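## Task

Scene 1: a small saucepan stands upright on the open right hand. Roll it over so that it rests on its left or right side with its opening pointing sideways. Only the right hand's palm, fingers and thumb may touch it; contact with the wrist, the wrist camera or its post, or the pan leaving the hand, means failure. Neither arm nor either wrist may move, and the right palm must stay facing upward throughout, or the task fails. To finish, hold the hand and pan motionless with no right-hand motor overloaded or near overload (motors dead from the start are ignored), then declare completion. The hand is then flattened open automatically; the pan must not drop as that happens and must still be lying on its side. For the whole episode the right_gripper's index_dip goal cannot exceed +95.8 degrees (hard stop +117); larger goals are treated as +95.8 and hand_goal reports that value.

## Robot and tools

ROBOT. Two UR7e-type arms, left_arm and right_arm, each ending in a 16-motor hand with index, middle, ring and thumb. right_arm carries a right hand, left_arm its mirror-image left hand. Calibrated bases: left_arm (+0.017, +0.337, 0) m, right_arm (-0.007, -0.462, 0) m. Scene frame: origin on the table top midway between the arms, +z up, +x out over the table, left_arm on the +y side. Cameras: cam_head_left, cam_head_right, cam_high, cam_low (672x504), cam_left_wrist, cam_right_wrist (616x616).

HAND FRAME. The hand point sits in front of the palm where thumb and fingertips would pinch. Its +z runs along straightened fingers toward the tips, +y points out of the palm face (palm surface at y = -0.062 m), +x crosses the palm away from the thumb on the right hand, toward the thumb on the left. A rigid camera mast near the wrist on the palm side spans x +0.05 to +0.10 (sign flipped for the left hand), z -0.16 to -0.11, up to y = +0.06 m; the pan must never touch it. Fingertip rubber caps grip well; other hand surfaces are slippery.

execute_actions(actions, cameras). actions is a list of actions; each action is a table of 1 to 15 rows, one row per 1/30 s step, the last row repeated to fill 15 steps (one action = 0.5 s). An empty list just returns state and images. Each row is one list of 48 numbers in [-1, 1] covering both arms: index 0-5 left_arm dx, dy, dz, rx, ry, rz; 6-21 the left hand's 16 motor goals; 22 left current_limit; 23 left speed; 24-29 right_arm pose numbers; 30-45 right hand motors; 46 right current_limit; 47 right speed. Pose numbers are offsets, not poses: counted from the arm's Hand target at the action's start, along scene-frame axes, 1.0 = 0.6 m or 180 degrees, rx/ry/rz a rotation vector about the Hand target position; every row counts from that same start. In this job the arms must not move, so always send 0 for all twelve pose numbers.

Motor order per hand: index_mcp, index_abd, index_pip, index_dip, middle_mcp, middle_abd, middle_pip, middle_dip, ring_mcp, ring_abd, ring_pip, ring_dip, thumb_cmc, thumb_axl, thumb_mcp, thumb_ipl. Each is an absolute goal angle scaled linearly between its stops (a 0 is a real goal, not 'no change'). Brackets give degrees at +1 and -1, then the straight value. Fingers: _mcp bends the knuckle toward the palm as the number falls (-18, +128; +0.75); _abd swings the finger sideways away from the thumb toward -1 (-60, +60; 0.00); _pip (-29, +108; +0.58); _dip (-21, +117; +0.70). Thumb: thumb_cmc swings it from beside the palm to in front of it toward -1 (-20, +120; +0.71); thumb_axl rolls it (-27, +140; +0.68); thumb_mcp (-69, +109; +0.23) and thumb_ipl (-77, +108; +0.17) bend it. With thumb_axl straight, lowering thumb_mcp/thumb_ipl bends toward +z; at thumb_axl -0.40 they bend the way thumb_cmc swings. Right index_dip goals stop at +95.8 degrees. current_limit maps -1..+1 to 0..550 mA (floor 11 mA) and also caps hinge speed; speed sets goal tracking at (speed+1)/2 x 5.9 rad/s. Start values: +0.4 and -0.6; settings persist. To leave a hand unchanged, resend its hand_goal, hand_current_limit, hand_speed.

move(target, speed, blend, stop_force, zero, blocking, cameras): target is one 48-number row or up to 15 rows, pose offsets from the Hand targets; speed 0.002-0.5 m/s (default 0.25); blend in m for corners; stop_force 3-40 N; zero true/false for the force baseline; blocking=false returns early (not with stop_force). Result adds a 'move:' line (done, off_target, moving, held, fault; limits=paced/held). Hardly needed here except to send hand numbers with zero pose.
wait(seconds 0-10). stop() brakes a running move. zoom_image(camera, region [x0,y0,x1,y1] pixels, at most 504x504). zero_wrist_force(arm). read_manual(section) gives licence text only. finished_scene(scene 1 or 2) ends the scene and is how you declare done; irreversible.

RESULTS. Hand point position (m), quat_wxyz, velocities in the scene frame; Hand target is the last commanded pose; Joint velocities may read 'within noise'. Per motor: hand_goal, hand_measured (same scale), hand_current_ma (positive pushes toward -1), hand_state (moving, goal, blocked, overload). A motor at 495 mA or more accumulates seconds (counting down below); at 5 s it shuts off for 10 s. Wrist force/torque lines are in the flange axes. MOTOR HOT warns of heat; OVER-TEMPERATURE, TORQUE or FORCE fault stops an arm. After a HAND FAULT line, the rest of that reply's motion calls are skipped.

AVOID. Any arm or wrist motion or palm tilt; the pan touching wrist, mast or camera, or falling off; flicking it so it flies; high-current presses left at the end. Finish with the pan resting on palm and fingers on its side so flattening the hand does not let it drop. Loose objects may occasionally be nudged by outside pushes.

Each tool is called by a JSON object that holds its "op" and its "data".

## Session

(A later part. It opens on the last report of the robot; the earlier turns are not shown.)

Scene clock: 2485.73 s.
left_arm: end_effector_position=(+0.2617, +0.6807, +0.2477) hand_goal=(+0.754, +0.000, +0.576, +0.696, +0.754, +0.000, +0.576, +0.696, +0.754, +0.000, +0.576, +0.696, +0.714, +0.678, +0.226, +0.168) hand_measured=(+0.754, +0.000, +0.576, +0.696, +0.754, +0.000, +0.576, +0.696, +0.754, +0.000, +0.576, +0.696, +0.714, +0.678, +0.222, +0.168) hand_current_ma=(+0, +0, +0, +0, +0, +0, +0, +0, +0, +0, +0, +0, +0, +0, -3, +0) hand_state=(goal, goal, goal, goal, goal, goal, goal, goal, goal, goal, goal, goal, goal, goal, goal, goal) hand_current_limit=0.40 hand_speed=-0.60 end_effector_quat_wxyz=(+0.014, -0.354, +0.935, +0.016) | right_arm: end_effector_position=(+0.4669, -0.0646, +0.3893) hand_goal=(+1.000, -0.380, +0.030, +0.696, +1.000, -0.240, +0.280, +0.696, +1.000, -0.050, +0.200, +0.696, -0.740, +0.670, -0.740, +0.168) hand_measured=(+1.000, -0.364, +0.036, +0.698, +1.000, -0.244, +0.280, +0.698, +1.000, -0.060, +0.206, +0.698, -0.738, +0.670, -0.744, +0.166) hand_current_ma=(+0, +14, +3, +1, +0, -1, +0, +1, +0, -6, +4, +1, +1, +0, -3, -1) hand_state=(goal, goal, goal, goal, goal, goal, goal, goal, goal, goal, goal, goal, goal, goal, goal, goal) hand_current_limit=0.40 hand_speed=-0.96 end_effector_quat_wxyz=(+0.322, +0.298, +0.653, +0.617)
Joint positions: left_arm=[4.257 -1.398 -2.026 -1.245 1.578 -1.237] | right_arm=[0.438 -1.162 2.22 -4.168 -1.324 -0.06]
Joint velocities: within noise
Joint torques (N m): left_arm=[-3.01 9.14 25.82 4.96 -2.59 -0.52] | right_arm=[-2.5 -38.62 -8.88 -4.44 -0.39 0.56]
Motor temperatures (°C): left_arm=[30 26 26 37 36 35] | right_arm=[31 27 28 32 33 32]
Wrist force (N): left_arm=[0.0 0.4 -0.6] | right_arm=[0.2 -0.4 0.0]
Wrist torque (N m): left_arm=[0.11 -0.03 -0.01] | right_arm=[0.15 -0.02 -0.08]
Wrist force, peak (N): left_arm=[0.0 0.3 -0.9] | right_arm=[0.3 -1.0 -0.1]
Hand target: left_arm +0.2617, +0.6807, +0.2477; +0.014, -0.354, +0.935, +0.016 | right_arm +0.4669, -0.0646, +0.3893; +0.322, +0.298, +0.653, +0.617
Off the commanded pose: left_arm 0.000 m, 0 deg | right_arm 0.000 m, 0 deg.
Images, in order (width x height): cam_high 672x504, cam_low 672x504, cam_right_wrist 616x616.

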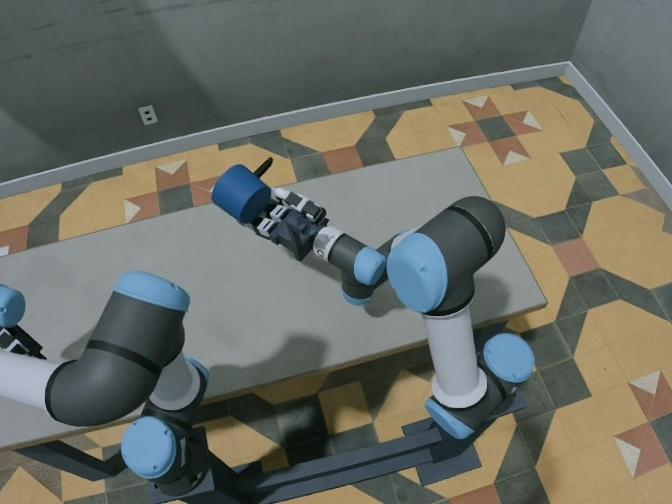

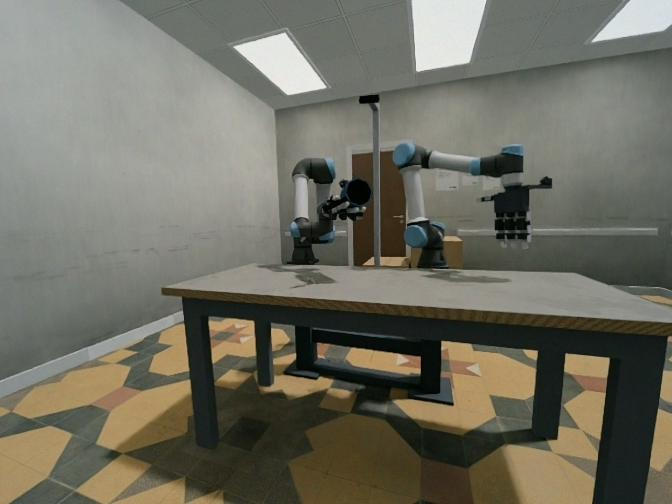

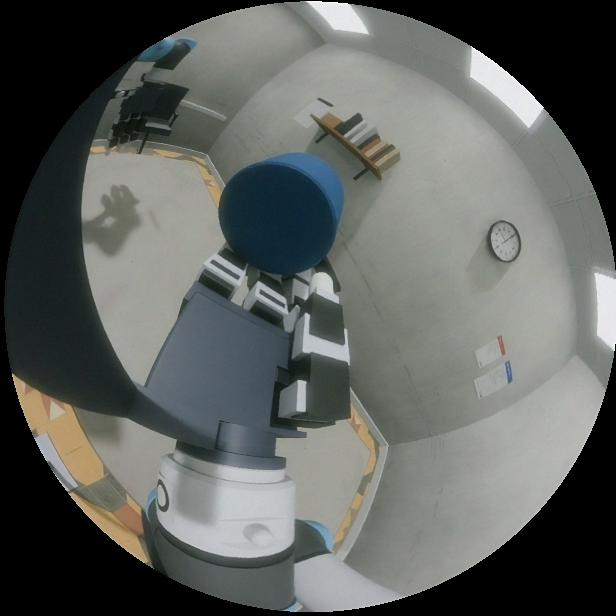

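{"op": "execute_actions", "data": {"actions": [], "cameras": ["cam_low", "cam_high"]}}

{"op": "zoom_image", "data": {"camera": "cam_low", "region": [305, 160, 375, 230]}}

{"op": "zoom_image", "data": {"camera": "cam_high", "region": [210, 130, 340, 270]}}

Scene clock: 2523.43 s.
left_arm: end_effector_position=(+0.2617, +0.6807, +0.2477) hand_goal=(+0.754, +0.000, +0.576, +0.696, +0.754, +0.000, +0.576, +0.696, +0.754, +0.000, +0.576, +0.696, +0.714, +0.678, +0.226, +0.168) hand_measured=(+0.754, +0.000, +0.576, +0.696, +0.754, +0.000, +0.576, +0.696, +0.754, +0.000, +0.576, +0.696, +0.714, +0.678, +0.222, +0.168) hand_current_ma=(+0, +0, +0, +0, +0, +0, +0, +0, +0, +0, +0, +0, +0, +0, -3, +0) hand_state=(goal, goal, goal, goal, goal, goal, goal, goal, goal, goal, goal, goal, goal, goal, goal, goal) hand_current_limit=0.40 hand_speed=-0.60 end_effector_quat_wxyz=(+0.014, -0.354, +0.935, +0.016) | right_arm: end_effector_position=(+0.4669, -0.0646, +0.3893) hand_goal=(+1.000, -0.380, +0.030, +0.696, +1.000, -0.240, +0.280, +0.696, +1.000, -0.050, +0.200, +0.696, -0.740, +0.670, -0.740, +0.168) hand_measured=(+1.000, -0.364, +0.036, +0.698, +1.000, -0.244, +0.280, +0.698, +1.000, -0.060, +0.206, +0.698, -0.738, +0.670, -0.744, +0.166) hand_current_ma=(+0, +14, +3, +1, +0, -1, +0, +1, +0, -6, +4, +1, +1, +0, -3, -1) hand_state=(goal, goal, goal, goal, goal, goal, goal, goal, goal, goal, goal, goal, goal, goal, goal, goal) hand_current_limit=0.40 hand_speed=-0.96 end_effector_quat_wxyz=(+0.322, +0.298, +0.653, +0.617)
Joint positions: left_arm=[4.257 -1.398 -2.026 -1.245 1.578 -1.237] | right_arm=[0.438 -1.162 2.22 -4.168 -1.324 -0.06]
Joint velocities: within noise
Joint torques (N m): left_arm=[-3.17 8.68 25.29 4.84 -2.56 -0.37] | right_arm=[-3.61 -38.93 -8.81 -4.65 -0.77 0.32]
Motor temperatures (°C): left_arm=[30 26 26 37 36 35] | right_arm=[31 27 28 32 33 32]
Wrist force (N): left_arm=[-0.2 0.2 -0.5] | right_arm=[0.0 -1.0 0.0]
Wrist torque (N m): left_arm=[0.06 0.00 -0.02] | right_arm=[0.07 0.00 -0.11]
Wrist force, peak (N): left_arm=[0.0 0.3 -1.0] | right_arm=[0.4 -1.1 -0.1]
Hand target: left_arm +0.2617, +0.6807, +0.2477; +0.014, -0.354, +0.935, +0.016 | right_arm +0.4669, -0.0646, +0.3893; +0.322, +0.298, +0.653, +0.617
Off the commanded pose: left_arm 0.000 m, 0 deg | right_arm 0.000 m, 0 deg.
Images, in order (width x height): cam_high 672x504, cam_low 672x504.

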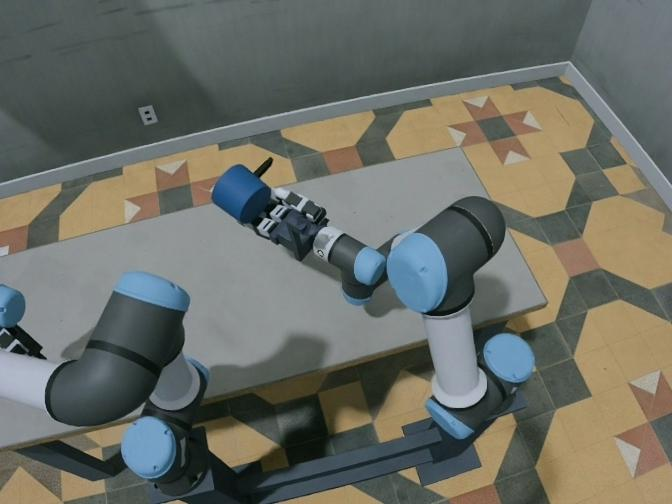

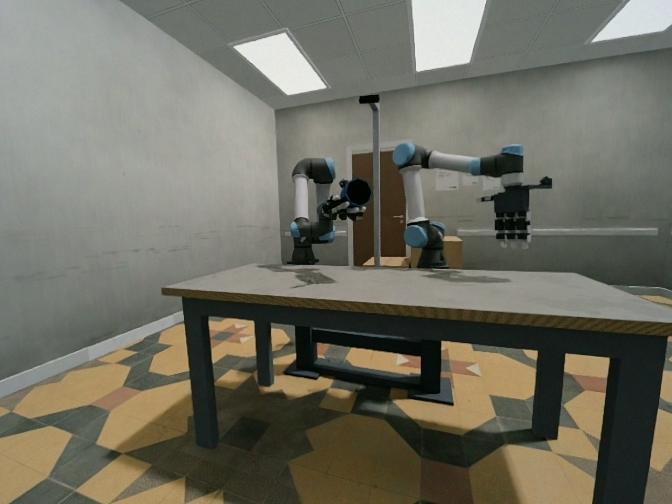

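Scaled by 7.200 from the camera's 672x504 image, which has a finer 960x720 frame.

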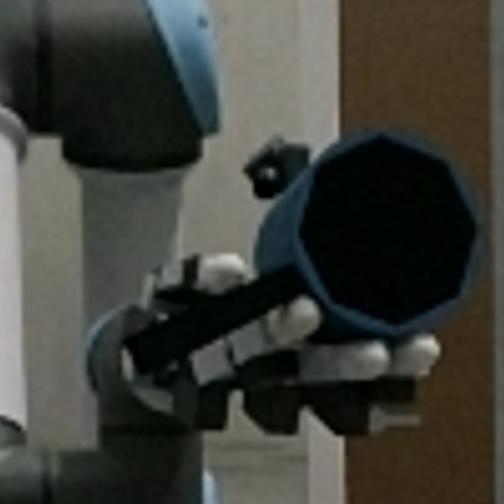

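Scaled by 3.600 from the camera's 672x504 image, which has a finer 960x720 frame.

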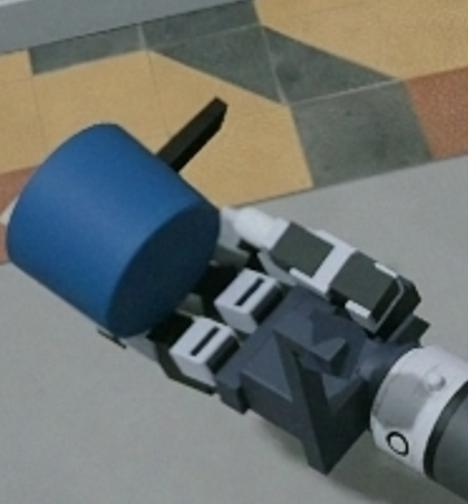

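{"op": "execute_actions", "data": {"actions": [[[0,0,0,0,0,0,0.754,0,0.576,0.696,0.754,0,0.576,0.696,0.754,0,0.576,0.696,0.714,0.678,0.226,0.168,0.4,-0.6,0,0,0,0,0,0,1.0,-0.38,0.05,0.696,1.0,-0.24,0.30,0.696,1.0,-0.05,0.24,0.696,-0.74,0.67,-0.74,0.168,0.4,-0.96]],[[0,0,0,0,0,0,0.754,0,0.576,0.696,0.754,0,0.576,0.696,0.754,0,0.576,0.696,0.714,0.678,0.226,0.168,0.4,-0.6,0,0,0,0,0,0,1.0,-0.38,0.07,0.696,1.0,-0.24,0.32,0.696,1.0,-0.05,0.27,0.696,-0.74,0.67,-0.74,0.168,0.4,-0.96]],[[0,0,0,0,0,0,0.754,0,0.576,0.696,0.754,0,0.576,0.696,0.754,0,0.576,0.696,0.714,0.678,0.226,0.168,0.4,-0.6,0,0,0,0,0,0,1.0,-0.38,0.07,0.696,1.0,-0.24,0.32,0.696,1.0,-0.05,0.27,0.696,-0.74,0.67,-0.74,0.168,0.4,-0.96]]], "cameras": ["cam_low"]}}

{"op": "zoom_image", "data": {"camera": "cam_low", "region": [305, 160, 375, 230]}}

Scene clock: 2543.23 s.
left_arm: end_effector_position=(+0.2617, +0.6807, +0.2477) hand_goal=(+0.754, +0.000, +0.576, +0.696, +0.754, +0.000, +0.576, +0.696, +0.754, +0.000, +0.576, +0.696, +0.714, +0.678, +0.226, +0.168) hand_measured=(+0.754, +0.000, +0.576, +0.696, +0.754, +0.000, +0.576, +0.696, +0.754, +0.000, +0.576, +0.696, +0.714, +0.678, +0.222, +0.168) hand_current_ma=(+0, +0, +0, +0, +0, +0, +0, +0, +0, +0, +0, +0, +0, +0, -3, +0) hand_state=(goal, goal, goal, goal, goal, goal, goal, goal, goal, goal, goal, goal, goal, goal, goal, goal) hand_current_limit=0.40 hand_speed=-0.60 end_effector_quat_wxyz=(+0.014, -0.354, +0.935, +0.016) | right_arm: end_effector_position=(+0.4669, -0.0646, +0.3893) hand_goal=(+1.000, -0.380, +0.070, +0.696, +1.000, -0.240, +0.320, +0.696, +1.000, -0.050, +0.270, +0.696, -0.740, +0.670, -0.740, +0.168) hand_measured=(+1.000, -0.364, +0.078, +0.698, +1.000, -0.244, +0.320, +0.698, +1.000, -0.058, +0.278, +0.698, -0.738, +0.670, -0.744, +0.166) hand_current_ma=(+0, +12, +5, +1, +0, -1, +0, +1, +0, -5, +5, +1, +1, +0, -3, -1) hand_state=(goal, goal, goal, goal, goal, goal, goal, goal, goal, goal, goal, goal, goal, goal, goal, goal) hand_current_limit=0.40 hand_speed=-0.96 end_effector_quat_wxyz=(+0.322, +0.298, +0.653, +0.617)
Joint positions: left_arm=[4.257 -1.398 -2.026 -1.245 1.578 -1.237] | right_arm=[0.438 -1.162 2.22 -4.168 -1.324 -0.06]
Joint velocities: within noise
Joint torques (N m): left_arm=[-3.75 8.45 25.17 4.83 -2.57 -0.51] | right_arm=[-2.72 -37.95 -9.71 -4.64 -0.84 0.13]
Motor temperatures (°C): left_arm=[30 26 26 37 36 35] | right_arm=[30 27 28 32 33 32]
Wrist force (N): left_arm=[0.1 0.5 -0.4] | right_arm=[-0.1 -0.3 0.0]
Wrist torque (N m): left_arm=[0.11 -0.04 0.00] | right_arm=[0.16 0.02 -0.10]
Wrist force, peak (N): left_arm=[0.1 0.3 -0.9] | right_arm=[0.4 -0.8 0.0]
Hand target: left_arm +0.2617, +0.6807, +0.2477; +0.014, -0.354, +0.935, +0.016 | right_arm +0.4669, -0.0646, +0.3893; +0.322, +0.298, +0.653, +0.617
Off the commanded pose: left_arm 0.000 m, 0 deg | right_arm 0.000 m, 0 deg.
Images, in order (width x height): cam_low 672x504.

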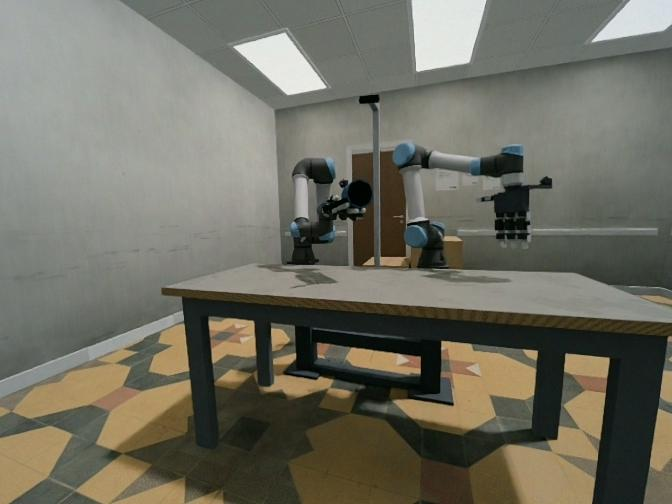

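Scaled by 7.200 from the camera's 672x504 image, which has a finer 960x720 frame.

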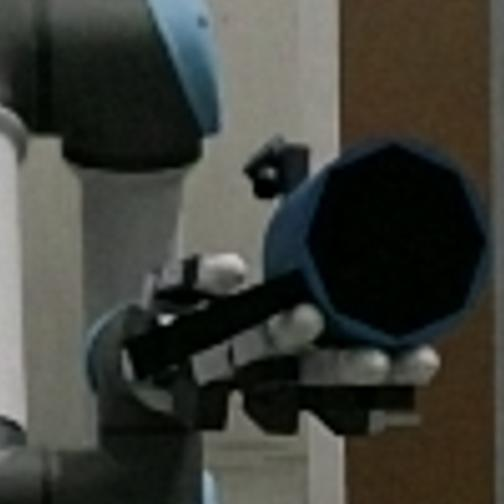

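{"op": "execute_actions", "data": {"actions": [[[0,0,0,0,0,0,0.754,0,0.576,0.696,0.754,0,0.576,0.696,0.754,0,0.576,0.696,0.714,0.678,0.226,0.168,0.4,-0.6,0,0,0,0,0,0,1.0,-0.38,0.09,0.696,1.0,-0.24,0.32,0.696,1.0,-0.05,0.29,0.696,-0.74,0.67,-0.74,0.168,0.4,-0.96]],[[0,0,0,0,0,0,0.754,0,0.576,0.696,0.754,0,0.576,0.696,0.754,0,0.576,0.696,0.714,0.678,0.226,0.168,0.4,-0.6,0,0,0,0,0,0,1.0,-0.38,0.11,0.696,1.0,-0.24,0.32,0.696,1.0,-0.05,0.314,0.696,-0.74,0.67,-0.74,0.168,0.4,-0.96]],[[0,0,0,0,0,0,0.754,0,0.576,0.696,0.754,0,0.576,0.696,0.754,0,0.576,0.696,0.714,0.678,0.226,0.168,0.4,-0.6,0,0,0,0,0,0,1.0,-0.38,0.11,0.696,1.0,-0.24,0.32,0.696,1.0,-0.05,0.314,0.696,-0.74,0.67,-0.74,0.168,0.4,-0.96]]], "cameras": ["cam_low", "cam_high"]}}

{"op": "zoom_image", "data": {"camera": "cam_low", "region": [305, 160, 375, 230]}}

{"op": "zoom_image", "data": {"camera": "cam_high", "region": [210, 130, 340, 270]}}

Scene clock: 2561.63 s.
left_arm: end_effector_position=(+0.2617, +0.6807, +0.2477) hand_goal=(+0.754, +0.000, +0.576, +0.696, +0.754, +0.000, +0.576, +0.696, +0.754, +0.000, +0.576, +0.696, +0.714, +0.678, +0.226, +0.168) hand_measured=(+0.754, +0.000, +0.576, +0.696, +0.754, +0.000, +0.576, +0.696, +0.754, +0.000, +0.576, +0.696, +0.714, +0.678, +0.222, +0.168) hand_current_ma=(+0, +0, +0, +0, +0, +0, +0, +0, +0, +0, +0, +0, +0, +0, -3, +0) hand_state=(goal, goal, goal, goal, goal, goal, goal, goal, goal, goal, goal, goal, goal, goal, goal, goal) hand_current_limit=0.40 hand_speed=-0.60 end_effector_quat_wxyz=(+0.014, -0.354, +0.935, +0.016) | right_arm: end_effector_position=(+0.4669, -0.0646, +0.3893) hand_goal=(+1.000, -0.380, +0.110, +0.696, +1.000, -0.240, +0.320, +0.696, +1.000, -0.050, +0.314, +0.696, -0.740, +0.670, -0.740, +0.168) hand_measured=(+1.000, -0.368, +0.114, +0.698, +1.000, -0.242, +0.334, +0.698, +1.000, -0.056, +0.314, +0.698, -0.738, +0.670, -0.744, +0.166) hand_current_ma=(+0, +9, +2, +1, +0, -1, +13, +1, +0, -3, +0, +1, +1, +0, -3, -1) hand_state=(goal, goal, goal, goal, goal, goal, goal, goal, goal, goal, goal, goal, goal, goal, goal, goal) hand_current_limit=0.40 hand_speed=-0.96 end_effector_quat_wxyz=(+0.322, +0.298, +0.653, +0.617)
Joint positions: left_arm=[4.257 -1.398 -2.026 -1.245 1.578 -1.237] | right_arm=[0.438 -1.162 2.22 -4.168 -1.324 -0.06]
Joint velocities: within noise
Joint torques (N m): left_arm=[-3.17 8.92 25.29 4.91 -2.52 -0.55] | right_arm=[-2.87 -38.04 -10.17 -4.46 -0.97 0.05]
Motor temperatures (°C): left_arm=[30 26 26 37 36 35] | right_arm=[30 27 27 32 33 32]
Wrist force (N): left_arm=[-0.1 0.2 -0.5] | right_arm=[0.0 -0.2 -0.1]
Wrist torque (N m): left_arm=[0.07 -0.02 -0.01] | right_arm=[0.19 0.01 -0.10]
Wrist force, peak (N): left_arm=[0.0 0.5 -0.8] | right_arm=[0.1 -1.0 0.3]
Hand target: left_arm +0.2617, +0.6807, +0.2477; +0.014, -0.354, +0.935, +0.016 | right_arm +0.4669, -0.0646, +0.3893; +0.322, +0.298, +0.653, +0.617
Off the commanded pose: left_arm 0.000 m, 0 deg | right_arm 0.000 m, 0 deg.
Images, in order (width x height): cam_high 672x504, cam_low 672x504.

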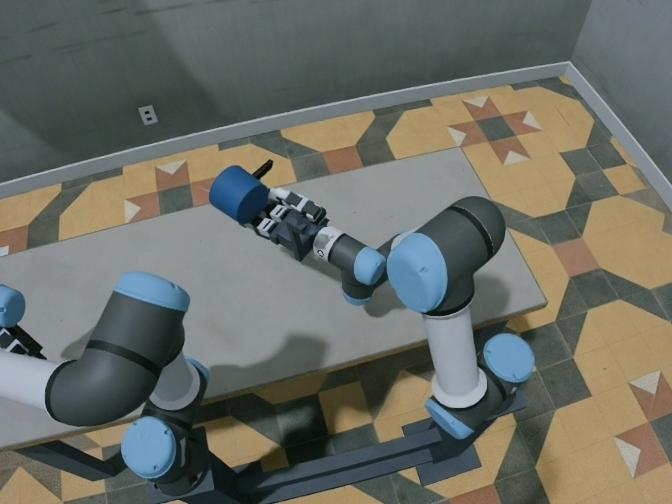

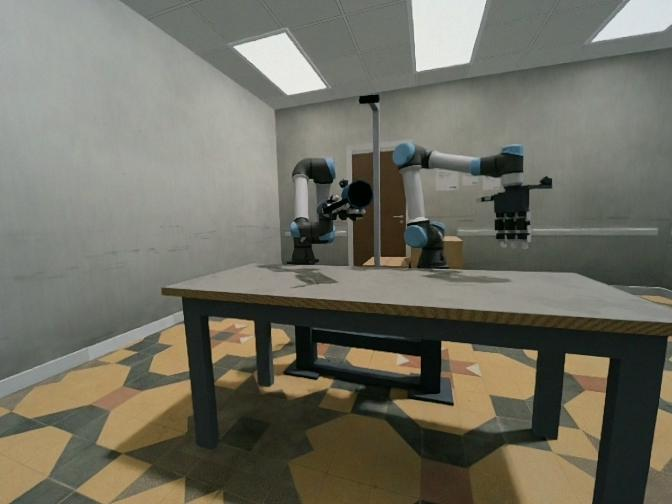

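Scaled by 7.200 from the camera's 672x504 image, which has a finer 960x720 frame.

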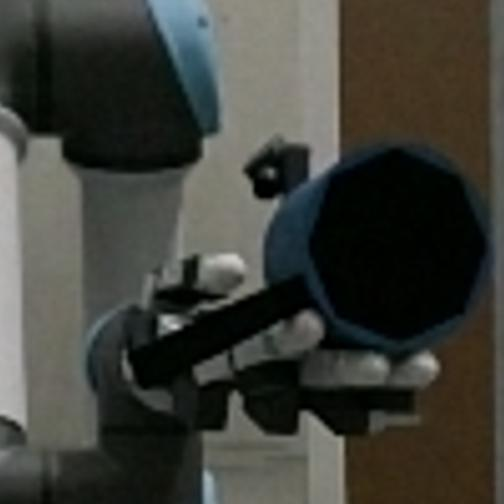

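Scaled by 3.600 from the camera's 672x504 image, which has a finer 960x720 frame.

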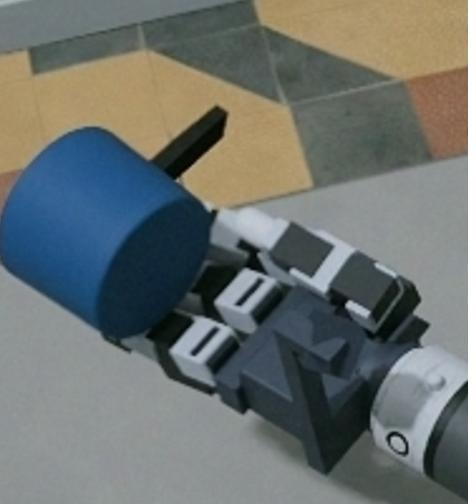

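{"op": "execute_actions", "data": {"actions": [[[0,0,0,0,0,0,0.754,0,0.576,0.696,0.754,0,0.576,0.696,0.754,0,0.576,0.696,0.714,0.678,0.226,0.168,0.4,-0.6,0,0,0,0,0,0,1.0,-0.36,0.11,0.696,1.0,-0.24,0.314,0.696,1.0,-0.05,0.314,0.696,-0.74,0.67,-0.74,0.168,0.4,-0.97]],[[0,0,0,0,0,0,0.754,0,0.576,0.696,0.754,0,0.576,0.696,0.754,0,0.576,0.696,0.714,0.678,0.226,0.168,0.4,-0.6,0,0,0,0,0,0,1.0,-0.34,0.11,0.696,1.0,-0.24,0.314,0.696,1.0,-0.05,0.314,0.696,-0.74,0.67,-0.74,0.168,0.4,-0.97]],[[0,0,0,0,0,0,0.754,0,0.576,0.696,0.754,0,0.576,0.696,0.754,0,0.576,0.696,0.714,0.678,0.226,0.168,0.4,-0.6,0,0,0,0,0,0,1.0,-0.34,0.11,0.696,1.0,-0.24,0.314,0.696,1.0,-0.05,0.314,0.696,-0.74,0.67,-0.74,0.168,0.4,-0.97]]], "cameras": ["cam_low"]}}

{"op": "zoom_image", "data": {"camera": "cam_low", "region": [305, 160, 375, 230]}}

Scene clock: 2630.13 s.
left_arm: end_effector_position=(+0.2617, +0.6807, +0.2477) hand_goal=(+0.754, +0.000, +0.576, +0.696, +0.754, +0.000, +0.576, +0.696, +0.754, +0.000, +0.576, +0.696, +0.714, +0.678, +0.226, +0.168) hand_measured=(+0.754, +0.000, +0.576, +0.696, +0.754, +0.000, +0.576, +0.696, +0.754, +0.000, +0.576, +0.696, +0.714, +0.678, +0.222, +0.168) hand_current_ma=(+0, +0, +0, +0, +0, +0, +0, +0, +0, +0, +0, +0, +0, +0, -3, +0) hand_state=(goal, goal, goal, goal, goal, goal, goal, goal, goal, goal, goal, goal, goal, goal, goal, goal) hand_current_limit=0.40 hand_speed=-0.60 end_effector_quat_wxyz=(+0.014, -0.354, +0.935, +0.016) | right_arm: end_effector_position=(+0.4669, -0.0646, +0.3893) hand_goal=(+1.000, -0.340, +0.110, +0.696, +1.000, -0.240, +0.314, +0.696, +1.000, -0.050, +0.314, +0.696, -0.740, +0.670, -0.740, +0.168) hand_measured=(+1.000, -0.354, +0.116, +0.698, +1.000, -0.236, +0.334, +0.698, +1.000, -0.054, +0.314, +0.698, -0.738, +0.670, -0.744, +0.166) hand_current_ma=(+0, -11, +3, +1, +0, +2, +22, +1, +0, -2, +0, +1, +1, +0, -3, -1) hand_state=(goal, goal, goal, goal, goal, goal, goal, goal, goal, goal, goal, goal, goal, goal, goal, goal) hand_current_limit=0.40 hand_speed=-0.97 end_effector_quat_wxyz=(+0.322, +0.298, +0.653, +0.617)
Joint positions: left_arm=[4.257 -1.398 -2.026 -1.245 1.578 -1.237] | right_arm=[0.438 -1.162 2.22 -4.168 -1.324 -0.06]
Joint velocities: within noise
Joint torques (N m): left_arm=[-3.59 8.67 25.17 4.71 -2.65 -0.56] | right_arm=[-0.84 -38.61 -9 -4.63 -0.84 0.08]
Motor temperatures (°C): left_arm=[30 26 26 37 36 35] | right_arm=[30 27 27 32 33 32]
Wrist force (N): left_arm=[-0.1 0.3 -0.5] | right_arm=[0.4 -0.4 0.0]
Wrist torque (N m): left_arm=[0.08 -0.01 -0.01] | right_arm=[0.16 -0.05 -0.05]
Wrist force, peak (N): left_arm=[-0.1 0.5 -0.9] | right_arm=[0.4 -1.2 0.0]
Hand target: left_arm +0.2617, +0.6807, +0.2477; +0.014, -0.354, +0.935, +0.016 | right_arm +0.4669, -0.0646, +0.3893; +0.322, +0.298, +0.653, +0.617
Off the commanded pose: left_arm 0.000 m, 0 deg | right_arm 0.000 m, 0 deg.
Images, in order (width x height): cam_low 672x504.

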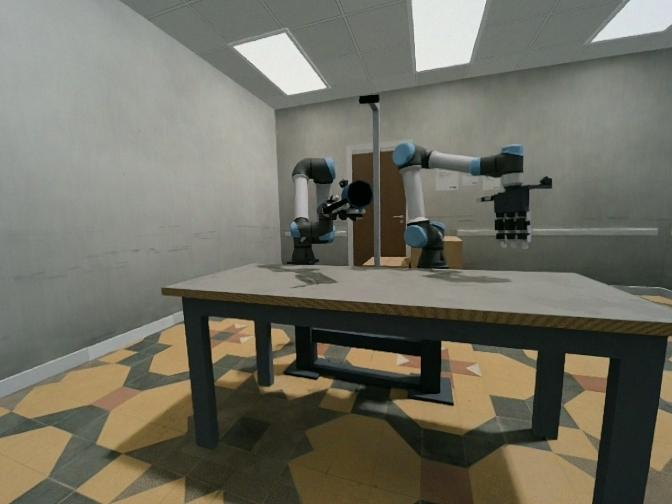

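Scaled by 7.200 from the camera's 672x504 image, which has a finer 960x720 frame.

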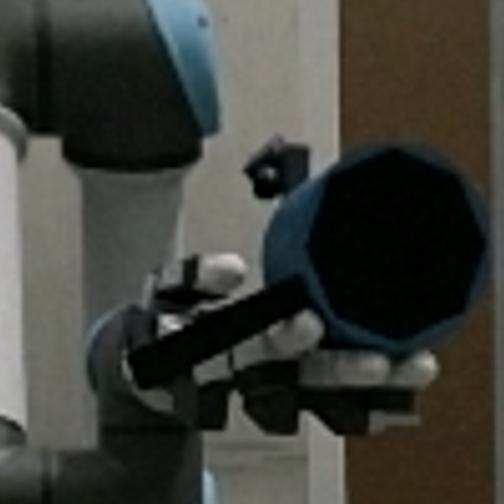

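{"op": "execute_actions", "data": {"actions": [[[0,0,0,0,0,0,0.754,0,0.576,0.696,0.754,0,0.576,0.696,0.754,0,0.576,0.696,0.714,0.678,0.226,0.168,0.4,-0.6,0,0,0,0,0,0,1.0,-0.32,0.11,0.696,1.0,-0.24,0.314,0.696,1.0,-0.05,0.314,0.696,-0.74,0.67,-0.74,0.168,0.4,-0.97]],[[0,0,0,0,0,0,0.754,0,0.576,0.696,0.754,0,0.576,0.696,0.754,0,0.576,0.696,0.714,0.678,0.226,0.168,0.4,-0.6,0,0,0,0,0,0,1.0,-0.30,0.11,0.696,1.0,-0.24,0.314,0.696,1.0,-0.05,0.314,0.696,-0.74,0.67,-0.74,0.168,0.4,-0.97]],[[0,0,0,0,0,0,0.754,0,0.576,0.696,0.754,0,0.576,0.696,0.754,0,0.576,0.696,0.714,0.678,0.226,0.168,0.4,-0.6,0,0,0,0,0,0,1.0,-0.30,0.11,0.696,1.0,-0.24,0.314,0.696,1.0,-0.05,0.314,0.696,-0.74,0.67,-0.74,0.168,0.4,-0.97]]], "cameras": ["cam_low"]}}

{"op": "zoom_image", "data": {"camera": "cam_low", "region": [305, 160, 375, 230]}}

Scene clock: 2641.37 s.
left_arm: end_effector_position=(+0.2617, +0.6807, +0.2477) hand_goal=(+0.754, +0.000, +0.576, +0.696, +0.754, +0.000, +0.576, +0.696, +0.754, +0.000, +0.576, +0.696, +0.714, +0.678, +0.226, +0.168) hand_measured=(+0.754, +0.000, +0.576, +0.696, +0.754, +0.000, +0.576, +0.696, +0.754, +0.000, +0.576, +0.696, +0.714, +0.678, +0.222, +0.168) hand_current_ma=(+0, +0, +0, +0, +0, +0, +0, +0, +0, +0, +0, +0, +0, +0, -3, +0) hand_state=(goal, goal, goal, goal, goal, goal, goal, goal, goal, goal, goal, goal, goal, goal, goal, goal) hand_current_limit=0.40 hand_speed=-0.60 end_effector_quat_wxyz=(+0.014, -0.354, +0.935, +0.016) | right_arm: end_effector_position=(+0.4669, -0.0646, +0.3893) hand_goal=(+1.000, -0.300, +0.110, +0.696, +1.000, -0.240, +0.314, +0.696, +1.000, -0.050, +0.314, +0.696, -0.740, +0.670, -0.740, +0.168) hand_measured=(+1.000, -0.316, +0.116, +0.698, +1.000, -0.234, +0.334, +0.698, +1.000, -0.054, +0.314, +0.698, -0.738, +0.670, -0.744, +0.166) hand_current_ma=(+0, -12, +3, +1, +0, +3, +22, +1, +0, -2, +0, +1, +1, +0, -3, -1) hand_state=(goal, goal, goal, goal, goal, goal, goal, goal, goal, goal, goal, goal, goal, goal, goal, goal) hand_current_limit=0.40 hand_speed=-0.97 end_effector_quat_wxyz=(+0.322, +0.298, +0.653, +0.617)
Joint positions: left_arm=[4.257 -1.398 -2.026 -1.245 1.578 -1.237] | right_arm=[0.438 -1.162 2.22 -4.168 -1.324 -0.06]
Joint velocities: within noise
Joint torques (N m): left_arm=[-2.79 8.83 25.66 4.73 -2.62 -0.58] | right_arm=[-0.98 -37.76 -10.04 -4.47 -0.58 0.01]
Motor temperatures (°C): left_arm=[30 26 26 37 36 35] | right_arm=[30 27 27 32 33 32]
Wrist force (N): left_arm=[0.0 0.4 -0.5] | right_arm=[0.0 -0.5 0.0]
Wrist torque (N m): left_arm=[0.09 -0.03 -0.01] | right_arm=[0.14 0.00 -0.10]
Wrist force, peak (N): left_arm=[-0.2 0.5 -0.8] | right_arm=[-0.1 -0.9 0.3]
Hand target: left_arm +0.2617, +0.6807, +0.2477; +0.014, -0.354, +0.935, +0.016 | right_arm +0.4669, -0.0646, +0.3893; +0.322, +0.298, +0.653, +0.617
Off the commanded pose: left_arm 0.000 m, 0 deg | right_arm 0.000 m, 0 deg.
Images, in order (width x height): cam_low 672x504.

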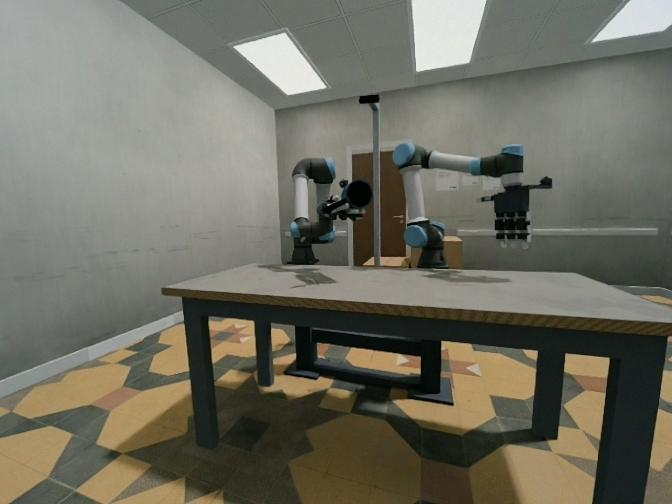

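Scaled by 7.200 from the camera's 672x504 image, which has a finer 960x720 frame.

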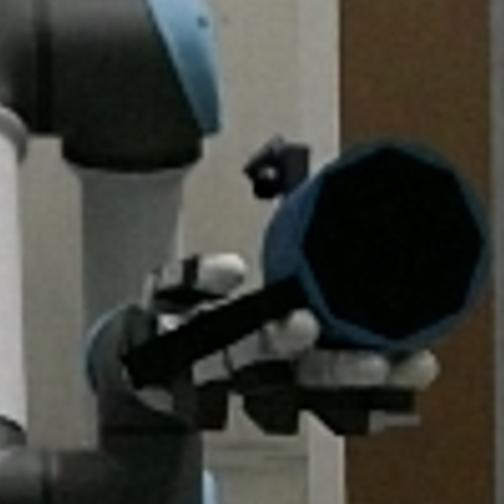

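{"op": "execute_actions", "data": {"actions": [[[0,0,0,0,0,0,0.754,0,0.576,0.696,0.754,0,0.576,0.696,0.754,0,0.576,0.696,0.714,0.678,0.226,0.168,0.4,-0.6,0,0,0,0,0,0,1.0,-0.28,0.11,0.696,1.0,-0.24,0.314,0.696,1.0,-0.05,0.314,0.696,-0.74,0.67,-0.74,0.168,0.4,-0.97]],[[0,0,0,0,0,0,0.754,0,0.576,0.696,0.754,0,0.576,0.696,0.754,0,0.576,0.696,0.714,0.678,0.226,0.168,0.4,-0.6,0,0,0,0,0,0,1.0,-0.26,0.11,0.696,1.0,-0.24,0.314,0.696,1.0,-0.05,0.314,0.696,-0.74,0.67,-0.74,0.168,0.4,-0.97]],[[0,0,0,0,0,0,0.754,0,0.576,0.696,0.754,0,0.576,0.696,0.754,0,0.576,0.696,0.714,0.678,0.226,0.168,0.4,-0.6,0,0,0,0,0,0,1.0,-0.26,0.11,0.696,1.0,-0.24,0.314,0.696,1.0,-0.05,0.314,0.696,-0.74,0.67,-0.74,0.168,0.4,-0.97]]], "cameras": ["cam_low"]}}

{"op": "zoom_image", "data": {"camera": "cam_low", "region": [305, 160, 375, 230]}}

Scene clock: 2651.03 s.
left_arm: end_effector_position=(+0.2617, +0.6807, +0.2477) hand_goal=(+0.754, +0.000, +0.576, +0.696, +0.754, +0.000, +0.576, +0.696, +0.754, +0.000, +0.576, +0.696, +0.714, +0.678, +0.226, +0.168) hand_measured=(+0.754, +0.000, +0.576, +0.696, +0.754, +0.000, +0.576, +0.696, +0.754, +0.000, +0.576, +0.696, +0.714, +0.678, +0.222, +0.168) hand_current_ma=(+0, +0, +0, +0, +0, +0, +0, +0, +0, +0, +0, +0, +0, +0, -3, +0) hand_state=(goal, goal, goal, goal, goal, goal, goal, goal, goal, goal, goal, goal, goal, goal, goal, goal) hand_current_limit=0.40 hand_speed=-0.60 end_effector_quat_wxyz=(+0.014, -0.354, +0.935, +0.016) | right_arm: end_effector_position=(+0.4669, -0.0646, +0.3893) hand_goal=(+1.000, -0.260, +0.110, +0.696, +1.000, -0.240, +0.314, +0.696, +1.000, -0.050, +0.314, +0.696, -0.740, +0.670, -0.740, +0.168) hand_measured=(+1.000, -0.274, +0.116, +0.698, +1.000, -0.234, +0.334, +0.698, +1.000, -0.054, +0.314, +0.698, -0.738, +0.670, -0.744, +0.166) hand_current_ma=(+0, -10, +3, +1, +0, +3, +22, +1, +0, -2, +0, +1, +1, +0, -3, -1) hand_state=(goal, goal, goal, goal, goal, goal, goal, goal, goal, goal, goal, goal, goal, goal, goal, goal) hand_current_limit=0.40 hand_speed=-0.97 end_effector_quat_wxyz=(+0.322, +0.298, +0.653, +0.617)
Joint positions: left_arm=[4.257 -1.398 -2.026 -1.245 1.578 -1.237] | right_arm=[0.438 -1.162 2.22 -4.168 -1.324 -0.06]
Joint velocities: within noise
Joint torques (N m): left_arm=[-3.3 8.74 26.03 4.75 -2.69 -0.62] | right_arm=[-0.31 -38.13 -10.42 -4.42 -0.47 -0.04]
Motor temperatures (°C): left_arm=[30 26 26 37 36 35] | right_arm=[30 27 27 32 33 32]
Wrist force (N): left_arm=[-0.2 0.2 -0.6] | right_arm=[0.1 -0.7 0.2]
Wrist torque (N m): left_arm=[0.08 -0.01 -0.02] | right_arm=[0.11 -0.02 -0.09]
Wrist force, peak (N): left_arm=[-0.2 0.5 -0.7] | right_arm=[0.2 -1.0 -0.1]
Hand target: left_arm +0.2617, +0.6807, +0.2477; +0.014, -0.354, +0.935, +0.016 | right_arm +0.4669, -0.0646, +0.3893; +0.322, +0.298, +0.653, +0.617
Off the commanded pose: left_arm 0.000 m, 0 deg | right_arm 0.000 m, 0 deg.
Images, in order (width x height): cam_low 672x504.

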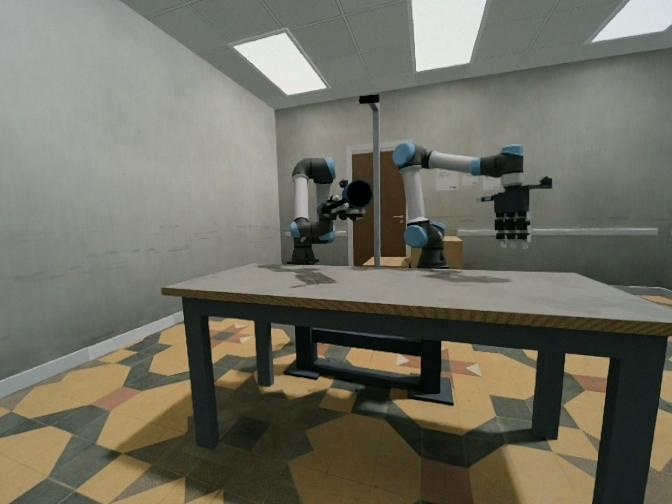

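Scaled by 7.200 from the camera's 672x504 image, which has a finer 960x720 frame.

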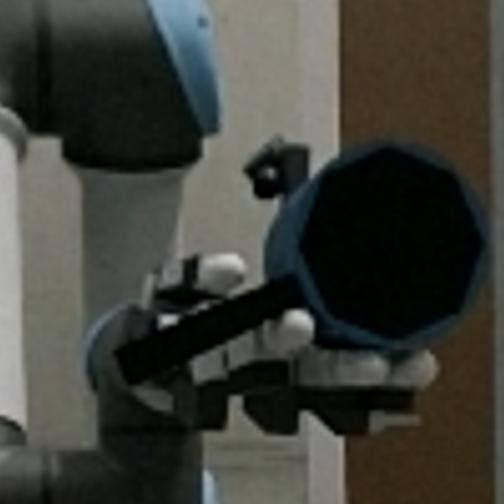

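{"op": "execute_actions", "data": {"actions": [[[0,0,0,0,0,0,0.754,0,0.576,0.696,0.754,0,0.576,0.696,0.754,0,0.576,0.696,0.714,0.678,0.226,0.168,0.4,-0.6,0,0,0,0,0,0,1.0,-0.24,0.11,0.696,1.0,-0.24,0.314,0.696,1.0,-0.05,0.314,0.696,-0.74,0.67,-0.74,0.168,0.4,-0.97]],[[0,0,0,0,0,0,0.754,0,0.576,0.696,0.754,0,0.576,0.696,0.754,0,0.576,0.696,0.714,0.678,0.226,0.168,0.4,-0.6,0,0,0,0,0,0,1.0,-0.22,0.11,0.696,1.0,-0.24,0.314,0.696,1.0,-0.05,0.314,0.696,-0.74,0.67,-0.74,0.168,0.4,-0.97]],[[0,0,0,0,0,0,0.754,0,0.576,0.696,0.754,0,0.576,0.696,0.754,0,0.576,0.696,0.714,0.678,0.226,0.168,0.4,-0.6,0,0,0,0,0,0,1.0,-0.22,0.11,0.696,1.0,-0.24,0.314,0.696,1.0,-0.05,0.314,0.696,-0.74,0.67,-0.74,0.168,0.4,-0.97]]], "cameras": ["cam_low", "cam_high"]}}

{"op": "zoom_image", "data": {"camera": "cam_low", "region": [305, 160, 375, 230]}}

{"op": "zoom_image", "data": {"camera": "cam_high", "region": [210, 130, 340, 270]}}

Scene clock: 2669.33 s.
left_arm: end_effector_position=(+0.2617, +0.6807, +0.2477) hand_goal=(+0.754, +0.000, +0.576, +0.696, +0.754, +0.000, +0.576, +0.696, +0.754, +0.000, +0.576, +0.696, +0.714, +0.678, +0.226, +0.168) hand_measured=(+0.754, +0.000, +0.576, +0.696, +0.754, +0.000, +0.576, +0.696, +0.754, +0.000, +0.576, +0.696, +0.714, +0.678, +0.222, +0.168) hand_current_ma=(+0, +0, +0, +0, +0, +0, +0, +0, +0, +0, +0, +0, +0, +0, -3, +0) hand_state=(goal, goal, goal, goal, goal, goal, goal, goal, goal, goal, goal, goal, goal, goal, goal, goal) hand_current_limit=0.40 hand_speed=-0.60 end_effector_quat_wxyz=(+0.014, -0.354, +0.935, +0.016) | right_arm: end_effector_position=(+0.4669, -0.0646, +0.3893) hand_goal=(+1.000, -0.220, +0.110, +0.696, +1.000, -0.240, +0.314, +0.696, +1.000, -0.050, +0.314, +0.696, -0.740, +0.670, -0.740, +0.168) hand_measured=(+1.000, -0.234, +0.116, +0.698, +1.000, -0.234, +0.334, +0.698, +1.000, -0.054, +0.314, +0.698, -0.738, +0.670, -0.744, +0.166) hand_current_ma=(+0, -11, +3, +1, +0, +3, +22, +1, +0, -2, +0, +1, +1, +0, -3, -1) hand_state=(goal, goal, goal, goal, goal, goal, goal, goal, goal, goal, goal, goal, goal, goal, goal, goal) hand_current_limit=0.40 hand_speed=-0.97 end_effector_quat_wxyz=(+0.322, +0.298, +0.653, +0.617)
Joint positions: left_arm=[4.257 -1.398 -2.026 -1.245 1.578 -1.237] | right_arm=[0.438 -1.162 2.22 -4.168 -1.324 -0.06]
Joint velocities: within noise
Joint torques (N m): left_arm=[-3.94 8.73 25.76 4.75 -2.6 -0.55] | right_arm=[-0.62 -38.11 -10.83 -4.33 -0.43 0.08]
Motor temperatures (°C): left_arm=[30 26 26 37 36 35] | right_arm=[30 27 27 32 33 32]
Wrist force (N): left_arm=[-0.2 0.4 -0.4] | right_arm=[0.3 -0.2 -0.1]
Wrist torque (N m): left_arm=[0.09 -0.01 -0.02] | right_arm=[0.21 -0.04 -0.06]
Wrist force, peak (N): left_arm=[-0.1 0.5 -0.9] | right_arm=[-0.5 -0.8 0.3]
Hand target: left_arm +0.2617, +0.6807, +0.2477; +0.014, -0.354, +0.935, +0.016 | right_arm +0.4669, -0.0646, +0.3893; +0.322, +0.298, +0.653, +0.617
Off the commanded pose: left_arm 0.000 m, 0 deg | right_arm 0.000 m, 0 deg.
Images, in order (width x height): cam_high 672x504, cam_low 672x504.

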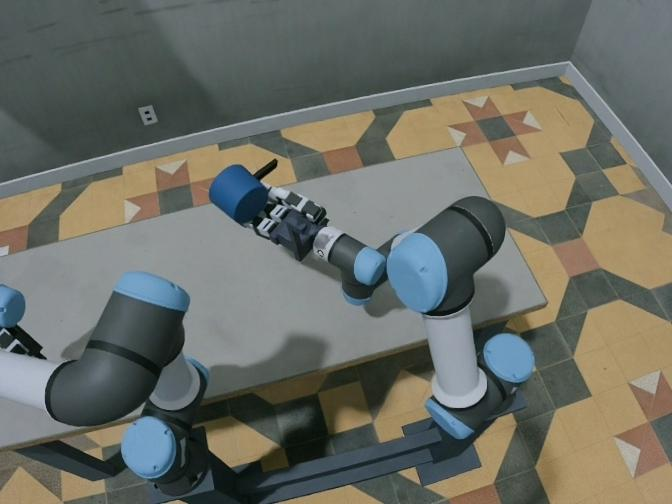

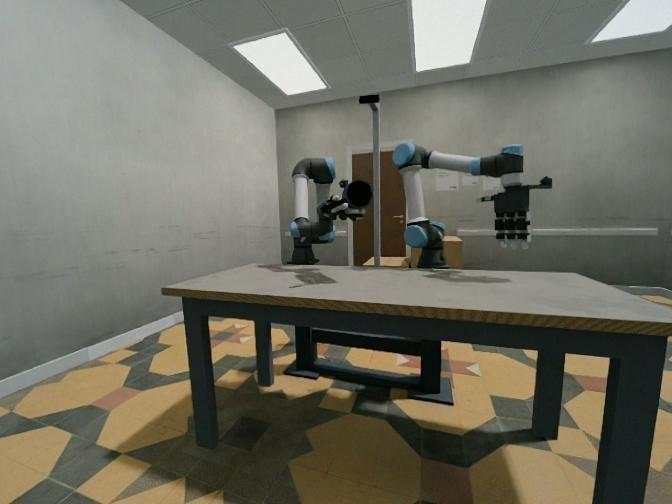

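Scaled by 7.200 from the camera's 672x504 image, which has a finer 960x720 frame.

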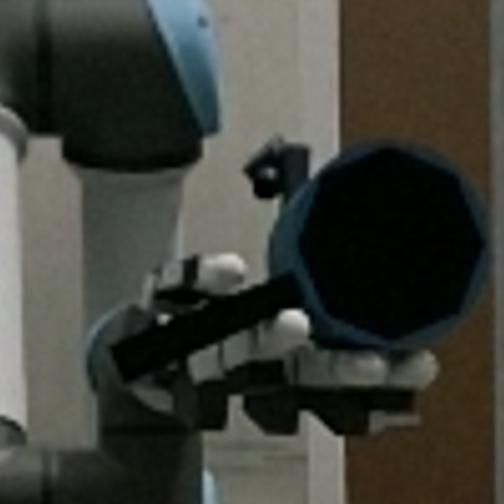

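Scaled by 3.600 from the camera's 672x504 image, which has a finer 960x720 frame.

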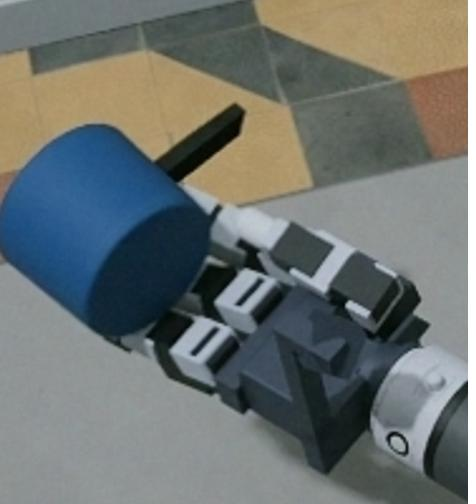

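{"op": "execute_actions", "data": {"actions": [[[0,0,0,0,0,0,0.754,0,0.576,0.696,0.754,0,0.576,0.696,0.754,0,0.576,0.696,0.714,0.678,0.226,0.168,0.4,-0.6,0,0,0,0,0,0,1.0,-0.20,0.11,0.696,1.0,-0.24,0.314,0.696,1.0,-0.05,0.314,0.696,-0.74,0.67,-0.74,0.168,0.4,-0.97]],[[0,0,0,0,0,0,0.754,0,0.576,0.696,0.754,0,0.576,0.696,0.754,0,0.576,0.696,0.714,0.678,0.226,0.168,0.4,-0.6,0,0,0,0,0,0,1.0,-0.18,0.11,0.696,1.0,-0.24,0.314,0.696,1.0,-0.05,0.314,0.696,-0.74,0.67,-0.74,0.168,0.4,-0.97]],[[0,0,0,0,0,0,0.754,0,0.576,0.696,0.754,0,0.576,0.696,0.754,0,0.576,0.696,0.714,0.678,0.226,0.168,0.4,-0.6,0,0,0,0,0,0,1.0,-0.18,0.11,0.696,1.0,-0.24,0.314,0.696,1.0,-0.05,0.314,0.696,-0.74,0.67,-0.74,0.168,0.4,-0.97]]], "cameras": ["cam_low"]}}

{"op": "zoom_image", "data": {"camera": "cam_low", "region": [305, 160, 375, 230]}}

Scene clock: 2685.83 s.
left_arm: end_effector_position=(+0.2617, +0.6807, +0.2477) hand_goal=(+0.754, +0.000, +0.576, +0.696, +0.754, +0.000, +0.576, +0.696, +0.754, +0.000, +0.576, +0.696, +0.714, +0.678, +0.226, +0.168) hand_measured=(+0.754, +0.000, +0.576, +0.696, +0.754, +0.000, +0.576, +0.696, +0.754, +0.000, +0.576, +0.696, +0.714, +0.678, +0.222, +0.168) hand_current_ma=(+0, +0, +0, +0, +0, +0, +0, +0, +0, +0, +0, +0, +0, +0, -3, +0) hand_state=(goal, goal, goal, goal, goal, goal, goal, goal, goal, goal, goal, goal, goal, goal, goal, goal) hand_current_limit=0.40 hand_speed=-0.60 end_effector_quat_wxyz=(+0.014, -0.354, +0.935, +0.016) | right_arm: end_effector_position=(+0.4669, -0.0646, +0.3893) hand_goal=(+1.000, -0.180, +0.110, +0.696, +1.000, -0.240, +0.314, +0.696, +1.000, -0.050, +0.314, +0.696, -0.740, +0.670, -0.740, +0.168) hand_measured=(+1.000, -0.194, +0.116, +0.698, +1.000, -0.234, +0.334, +0.698, +1.000, -0.054, +0.314, +0.698, -0.738, +0.670, -0.744, +0.166) hand_current_ma=(+0, -11, +3, +1, +0, +3, +22, +1, +0, -2, +0, +1, +1, +0, -3, -1) hand_state=(goal, goal, goal, goal, goal, goal, goal, goal, goal, goal, goal, goal, goal, goal, goal, goal) hand_current_limit=0.40 hand_speed=-0.97 end_effector_quat_wxyz=(+0.322, +0.298, +0.653, +0.617)
Joint positions: left_arm=[4.257 -1.398 -2.026 -1.245 1.578 -1.237] | right_arm=[0.438 -1.162 2.22 -4.168 -1.324 -0.06]
Joint velocities: within noise
Joint torques (N m): left_arm=[-4.15 9.87 24.59 4.64 -2.61 -0.4] | right_arm=[0.14 -37.83 -11.16 -4.59 -0.39 -0.14]
Motor temperatures (°C): left_arm=[30 26 26 37 36 35] | right_arm=[30 27 27 32 33 32]
Wrist force (N): left_arm=[0.0 0.3 -0.5] | right_arm=[0.0 -0.5 0.0]
Wrist torque (N m): left_arm=[0.09 -0.03 -0.01] | right_arm=[0.13 0.01 -0.10]
Wrist force, peak (N): left_arm=[0.0 0.6 -0.9] | right_arm=[0.2 -1.0 0.1]
Hand target: left_arm +0.2617, +0.6807, +0.2477; +0.014, -0.354, +0.935, +0.016 | right_arm +0.4669, -0.0646, +0.3893; +0.322, +0.298, +0.653, +0.617
Off the commanded pose: left_arm 0.000 m, 0 deg | right_arm 0.000 m, 0 deg.
Images, in order (width x height): cam_low 672x504.

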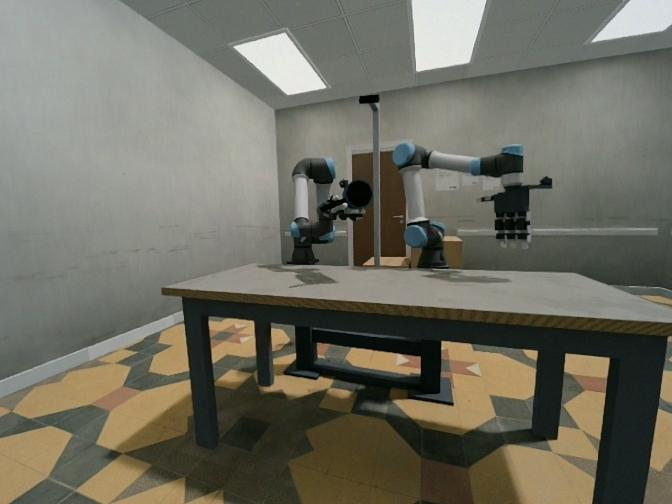

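Scaled by 7.200 from the camera's 672x504 image, which has a finer 960x720 frame.

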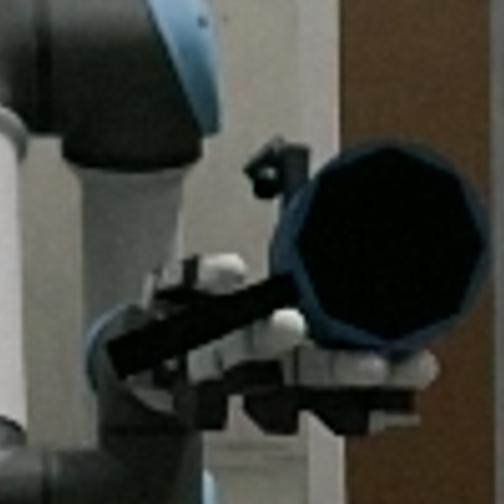

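{"op": "execute_actions", "data": {"actions": [[[0,0,0,0,0,0,0.754,0,0.576,0.696,0.754,0,0.576,0.696,0.754,0,0.576,0.696,0.714,0.678,0.226,0.168,0.4,-0.6,0,0,0,0,0,0,1.0,-0.16,0.11,0.696,1.0,-0.24,0.314,0.696,1.0,-0.05,0.314,0.696,-0.74,0.67,-0.74,0.168,0.4,-0.97]],[[0,0,0,0,0,0,0.754,0,0.576,0.696,0.754,0,0.576,0.696,0.754,0,0.576,0.696,0.714,0.678,0.226,0.168,0.4,-0.6,0,0,0,0,0,0,1.0,-0.14,0.11,0.696,1.0,-0.24,0.314,0.696,1.0,-0.05,0.314,0.696,-0.74,0.67,-0.74,0.168,0.4,-0.97]],[[0,0,0,0,0,0,0.754,0,0.576,0.696,0.754,0,0.576,0.696,0.754,0,0.576,0.696,0.714,0.678,0.226,0.168,0.4,-0.6,0,0,0,0,0,0,1.0,-0.12,0.11,0.696,1.0,-0.24,0.314,0.696,1.0,-0.05,0.314,0.696,-0.74,0.67,-0.74,0.168,0.4,-0.97]]], "cameras": ["cam_low", "cam_high"]}}

{"op": "zoom_image", "data": {"camera": "cam_low", "region": [305, 160, 375, 230]}}

{"op": "zoom_image", "data": {"camera": "cam_high", "region": [210, 130, 340, 270]}}

Scene clock: 2698.23 s.
left_arm: end_effector_position=(+0.2617, +0.6807, +0.2477) hand_goal=(+0.754, +0.000, +0.576, +0.696, +0.754, +0.000, +0.576, +0.696, +0.754, +0.000, +0.576, +0.696, +0.714, +0.678, +0.226, +0.168) hand_measured=(+0.754, +0.000, +0.576, +0.696, +0.754, +0.000, +0.576, +0.696, +0.754, +0.000, +0.576, +0.696, +0.714, +0.678, +0.222, +0.168) hand_current_ma=(+0, +0, +0, +0, +0, +0, +0, +0, +0, +0, +0, +0, +0, +0, -3, +0) hand_state=(goal, goal, goal, goal, goal, goal, goal, goal, goal, goal, goal, goal, goal, goal, goal, goal) hand_current_limit=0.40 hand_speed=-0.60 end_effector_quat_wxyz=(+0.014, -0.354, +0.935, +0.016) | right_arm: end_effector_position=(+0.4669, -0.0646, +0.3893) hand_goal=(+1.000, -0.120, +0.110, +0.696, +1.000, -0.240, +0.314, +0.696, +1.000, -0.050, +0.314, +0.696, -0.740, +0.670, -0.740, +0.168) hand_measured=(+1.000, -0.136, +0.116, +0.698, +1.000, -0.234, +0.334, +0.698, +1.000, -0.054, +0.316, +0.698, -0.738, +0.670, -0.744, +0.166) hand_current_ma=(+0, -14, +3, +1, +0, +3, +22, +1, +0, -2, +0, +1, +1, +0, -3, -1) hand_state=(goal, goal, goal, goal, goal, goal, goal, goal, goal, goal, goal, goal, goal, goal, goal, goal) hand_current_limit=0.40 hand_speed=-0.97 end_effector_quat_wxyz=(+0.322, +0.298, +0.653, +0.617)
Joint positions: left_arm=[4.257 -1.398 -2.026 -1.245 1.578 -1.237] | right_arm=[0.438 -1.162 2.22 -4.168 -1.324 -0.06]
Joint velocities: within noise
Joint torques (N m): left_arm=[-4.11 9.11 25.19 4.68 -2.55 -0.56] | right_arm=[0.61 -38.05 -11.86 -4.37 -0.37 -0.15]
Motor temperatures (°C): left_arm=[30 26 26 37 36 35] | right_arm=[30 27 27 32 33 32]
Wrist force (N): left_arm=[0.0 0.3 -0.6] | right_arm=[0.1 -0.3 0.0]
Wrist torque (N m): left_arm=[0.09 -0.04 0.00] | right_arm=[0.18 -0.01 -0.08]
Wrist force, peak (N): left_arm=[0.0 0.2 -0.9] | right_arm=[0.4 -1.0 0.0]
Hand target: left_arm +0.2617, +0.6807, +0.2477; +0.014, -0.354, +0.935, +0.016 | right_arm +0.4669, -0.0646, +0.3893; +0.322, +0.298, +0.653, +0.617
Off the commanded pose: left_arm 0.000 m, 0 deg | right_arm 0.000 m, 0 deg.
Images, in order (width x height): cam_high 672x504, cam_low 672x504.

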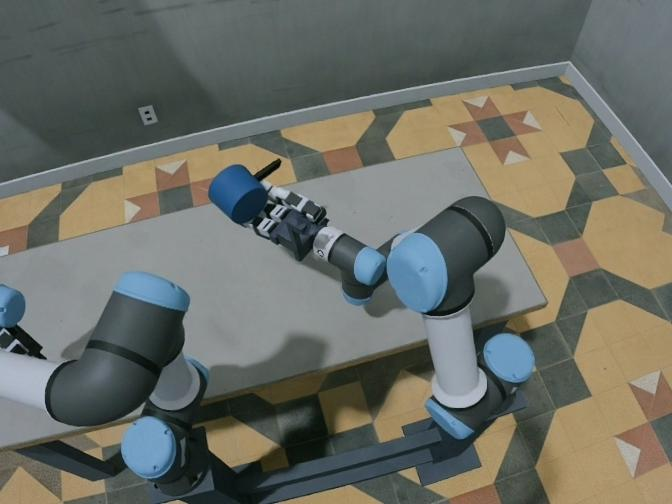

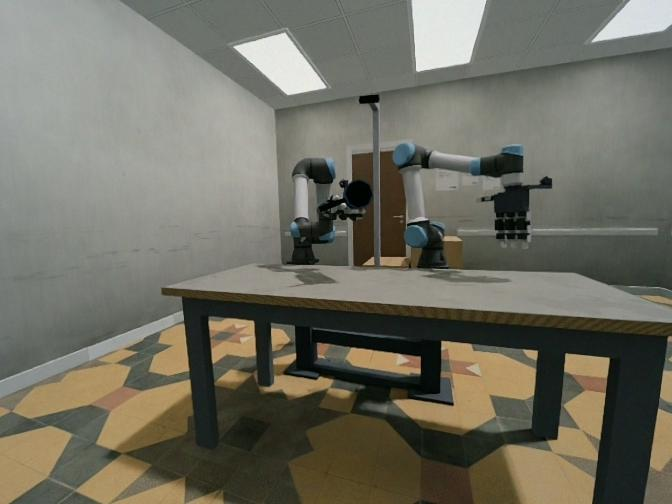

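Scaled by 7.200 from the camera's 672x504 image, which has a finer 960x720 frame.

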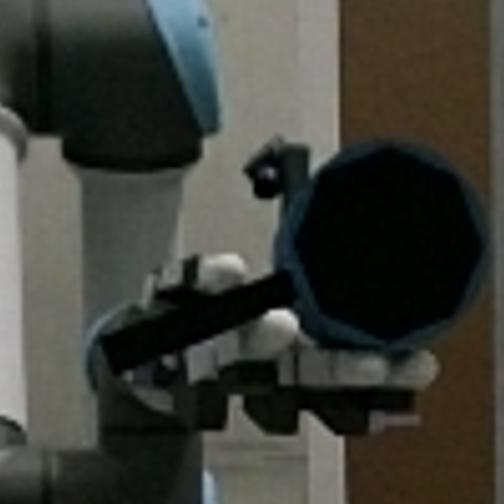

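Scaled by 3.600 from the camera's 672x504 image, which has a finer 960x720 frame.

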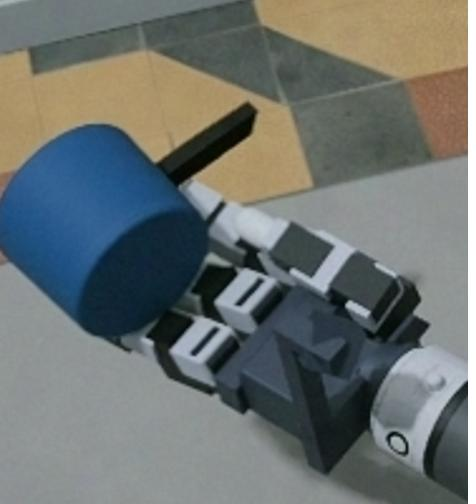

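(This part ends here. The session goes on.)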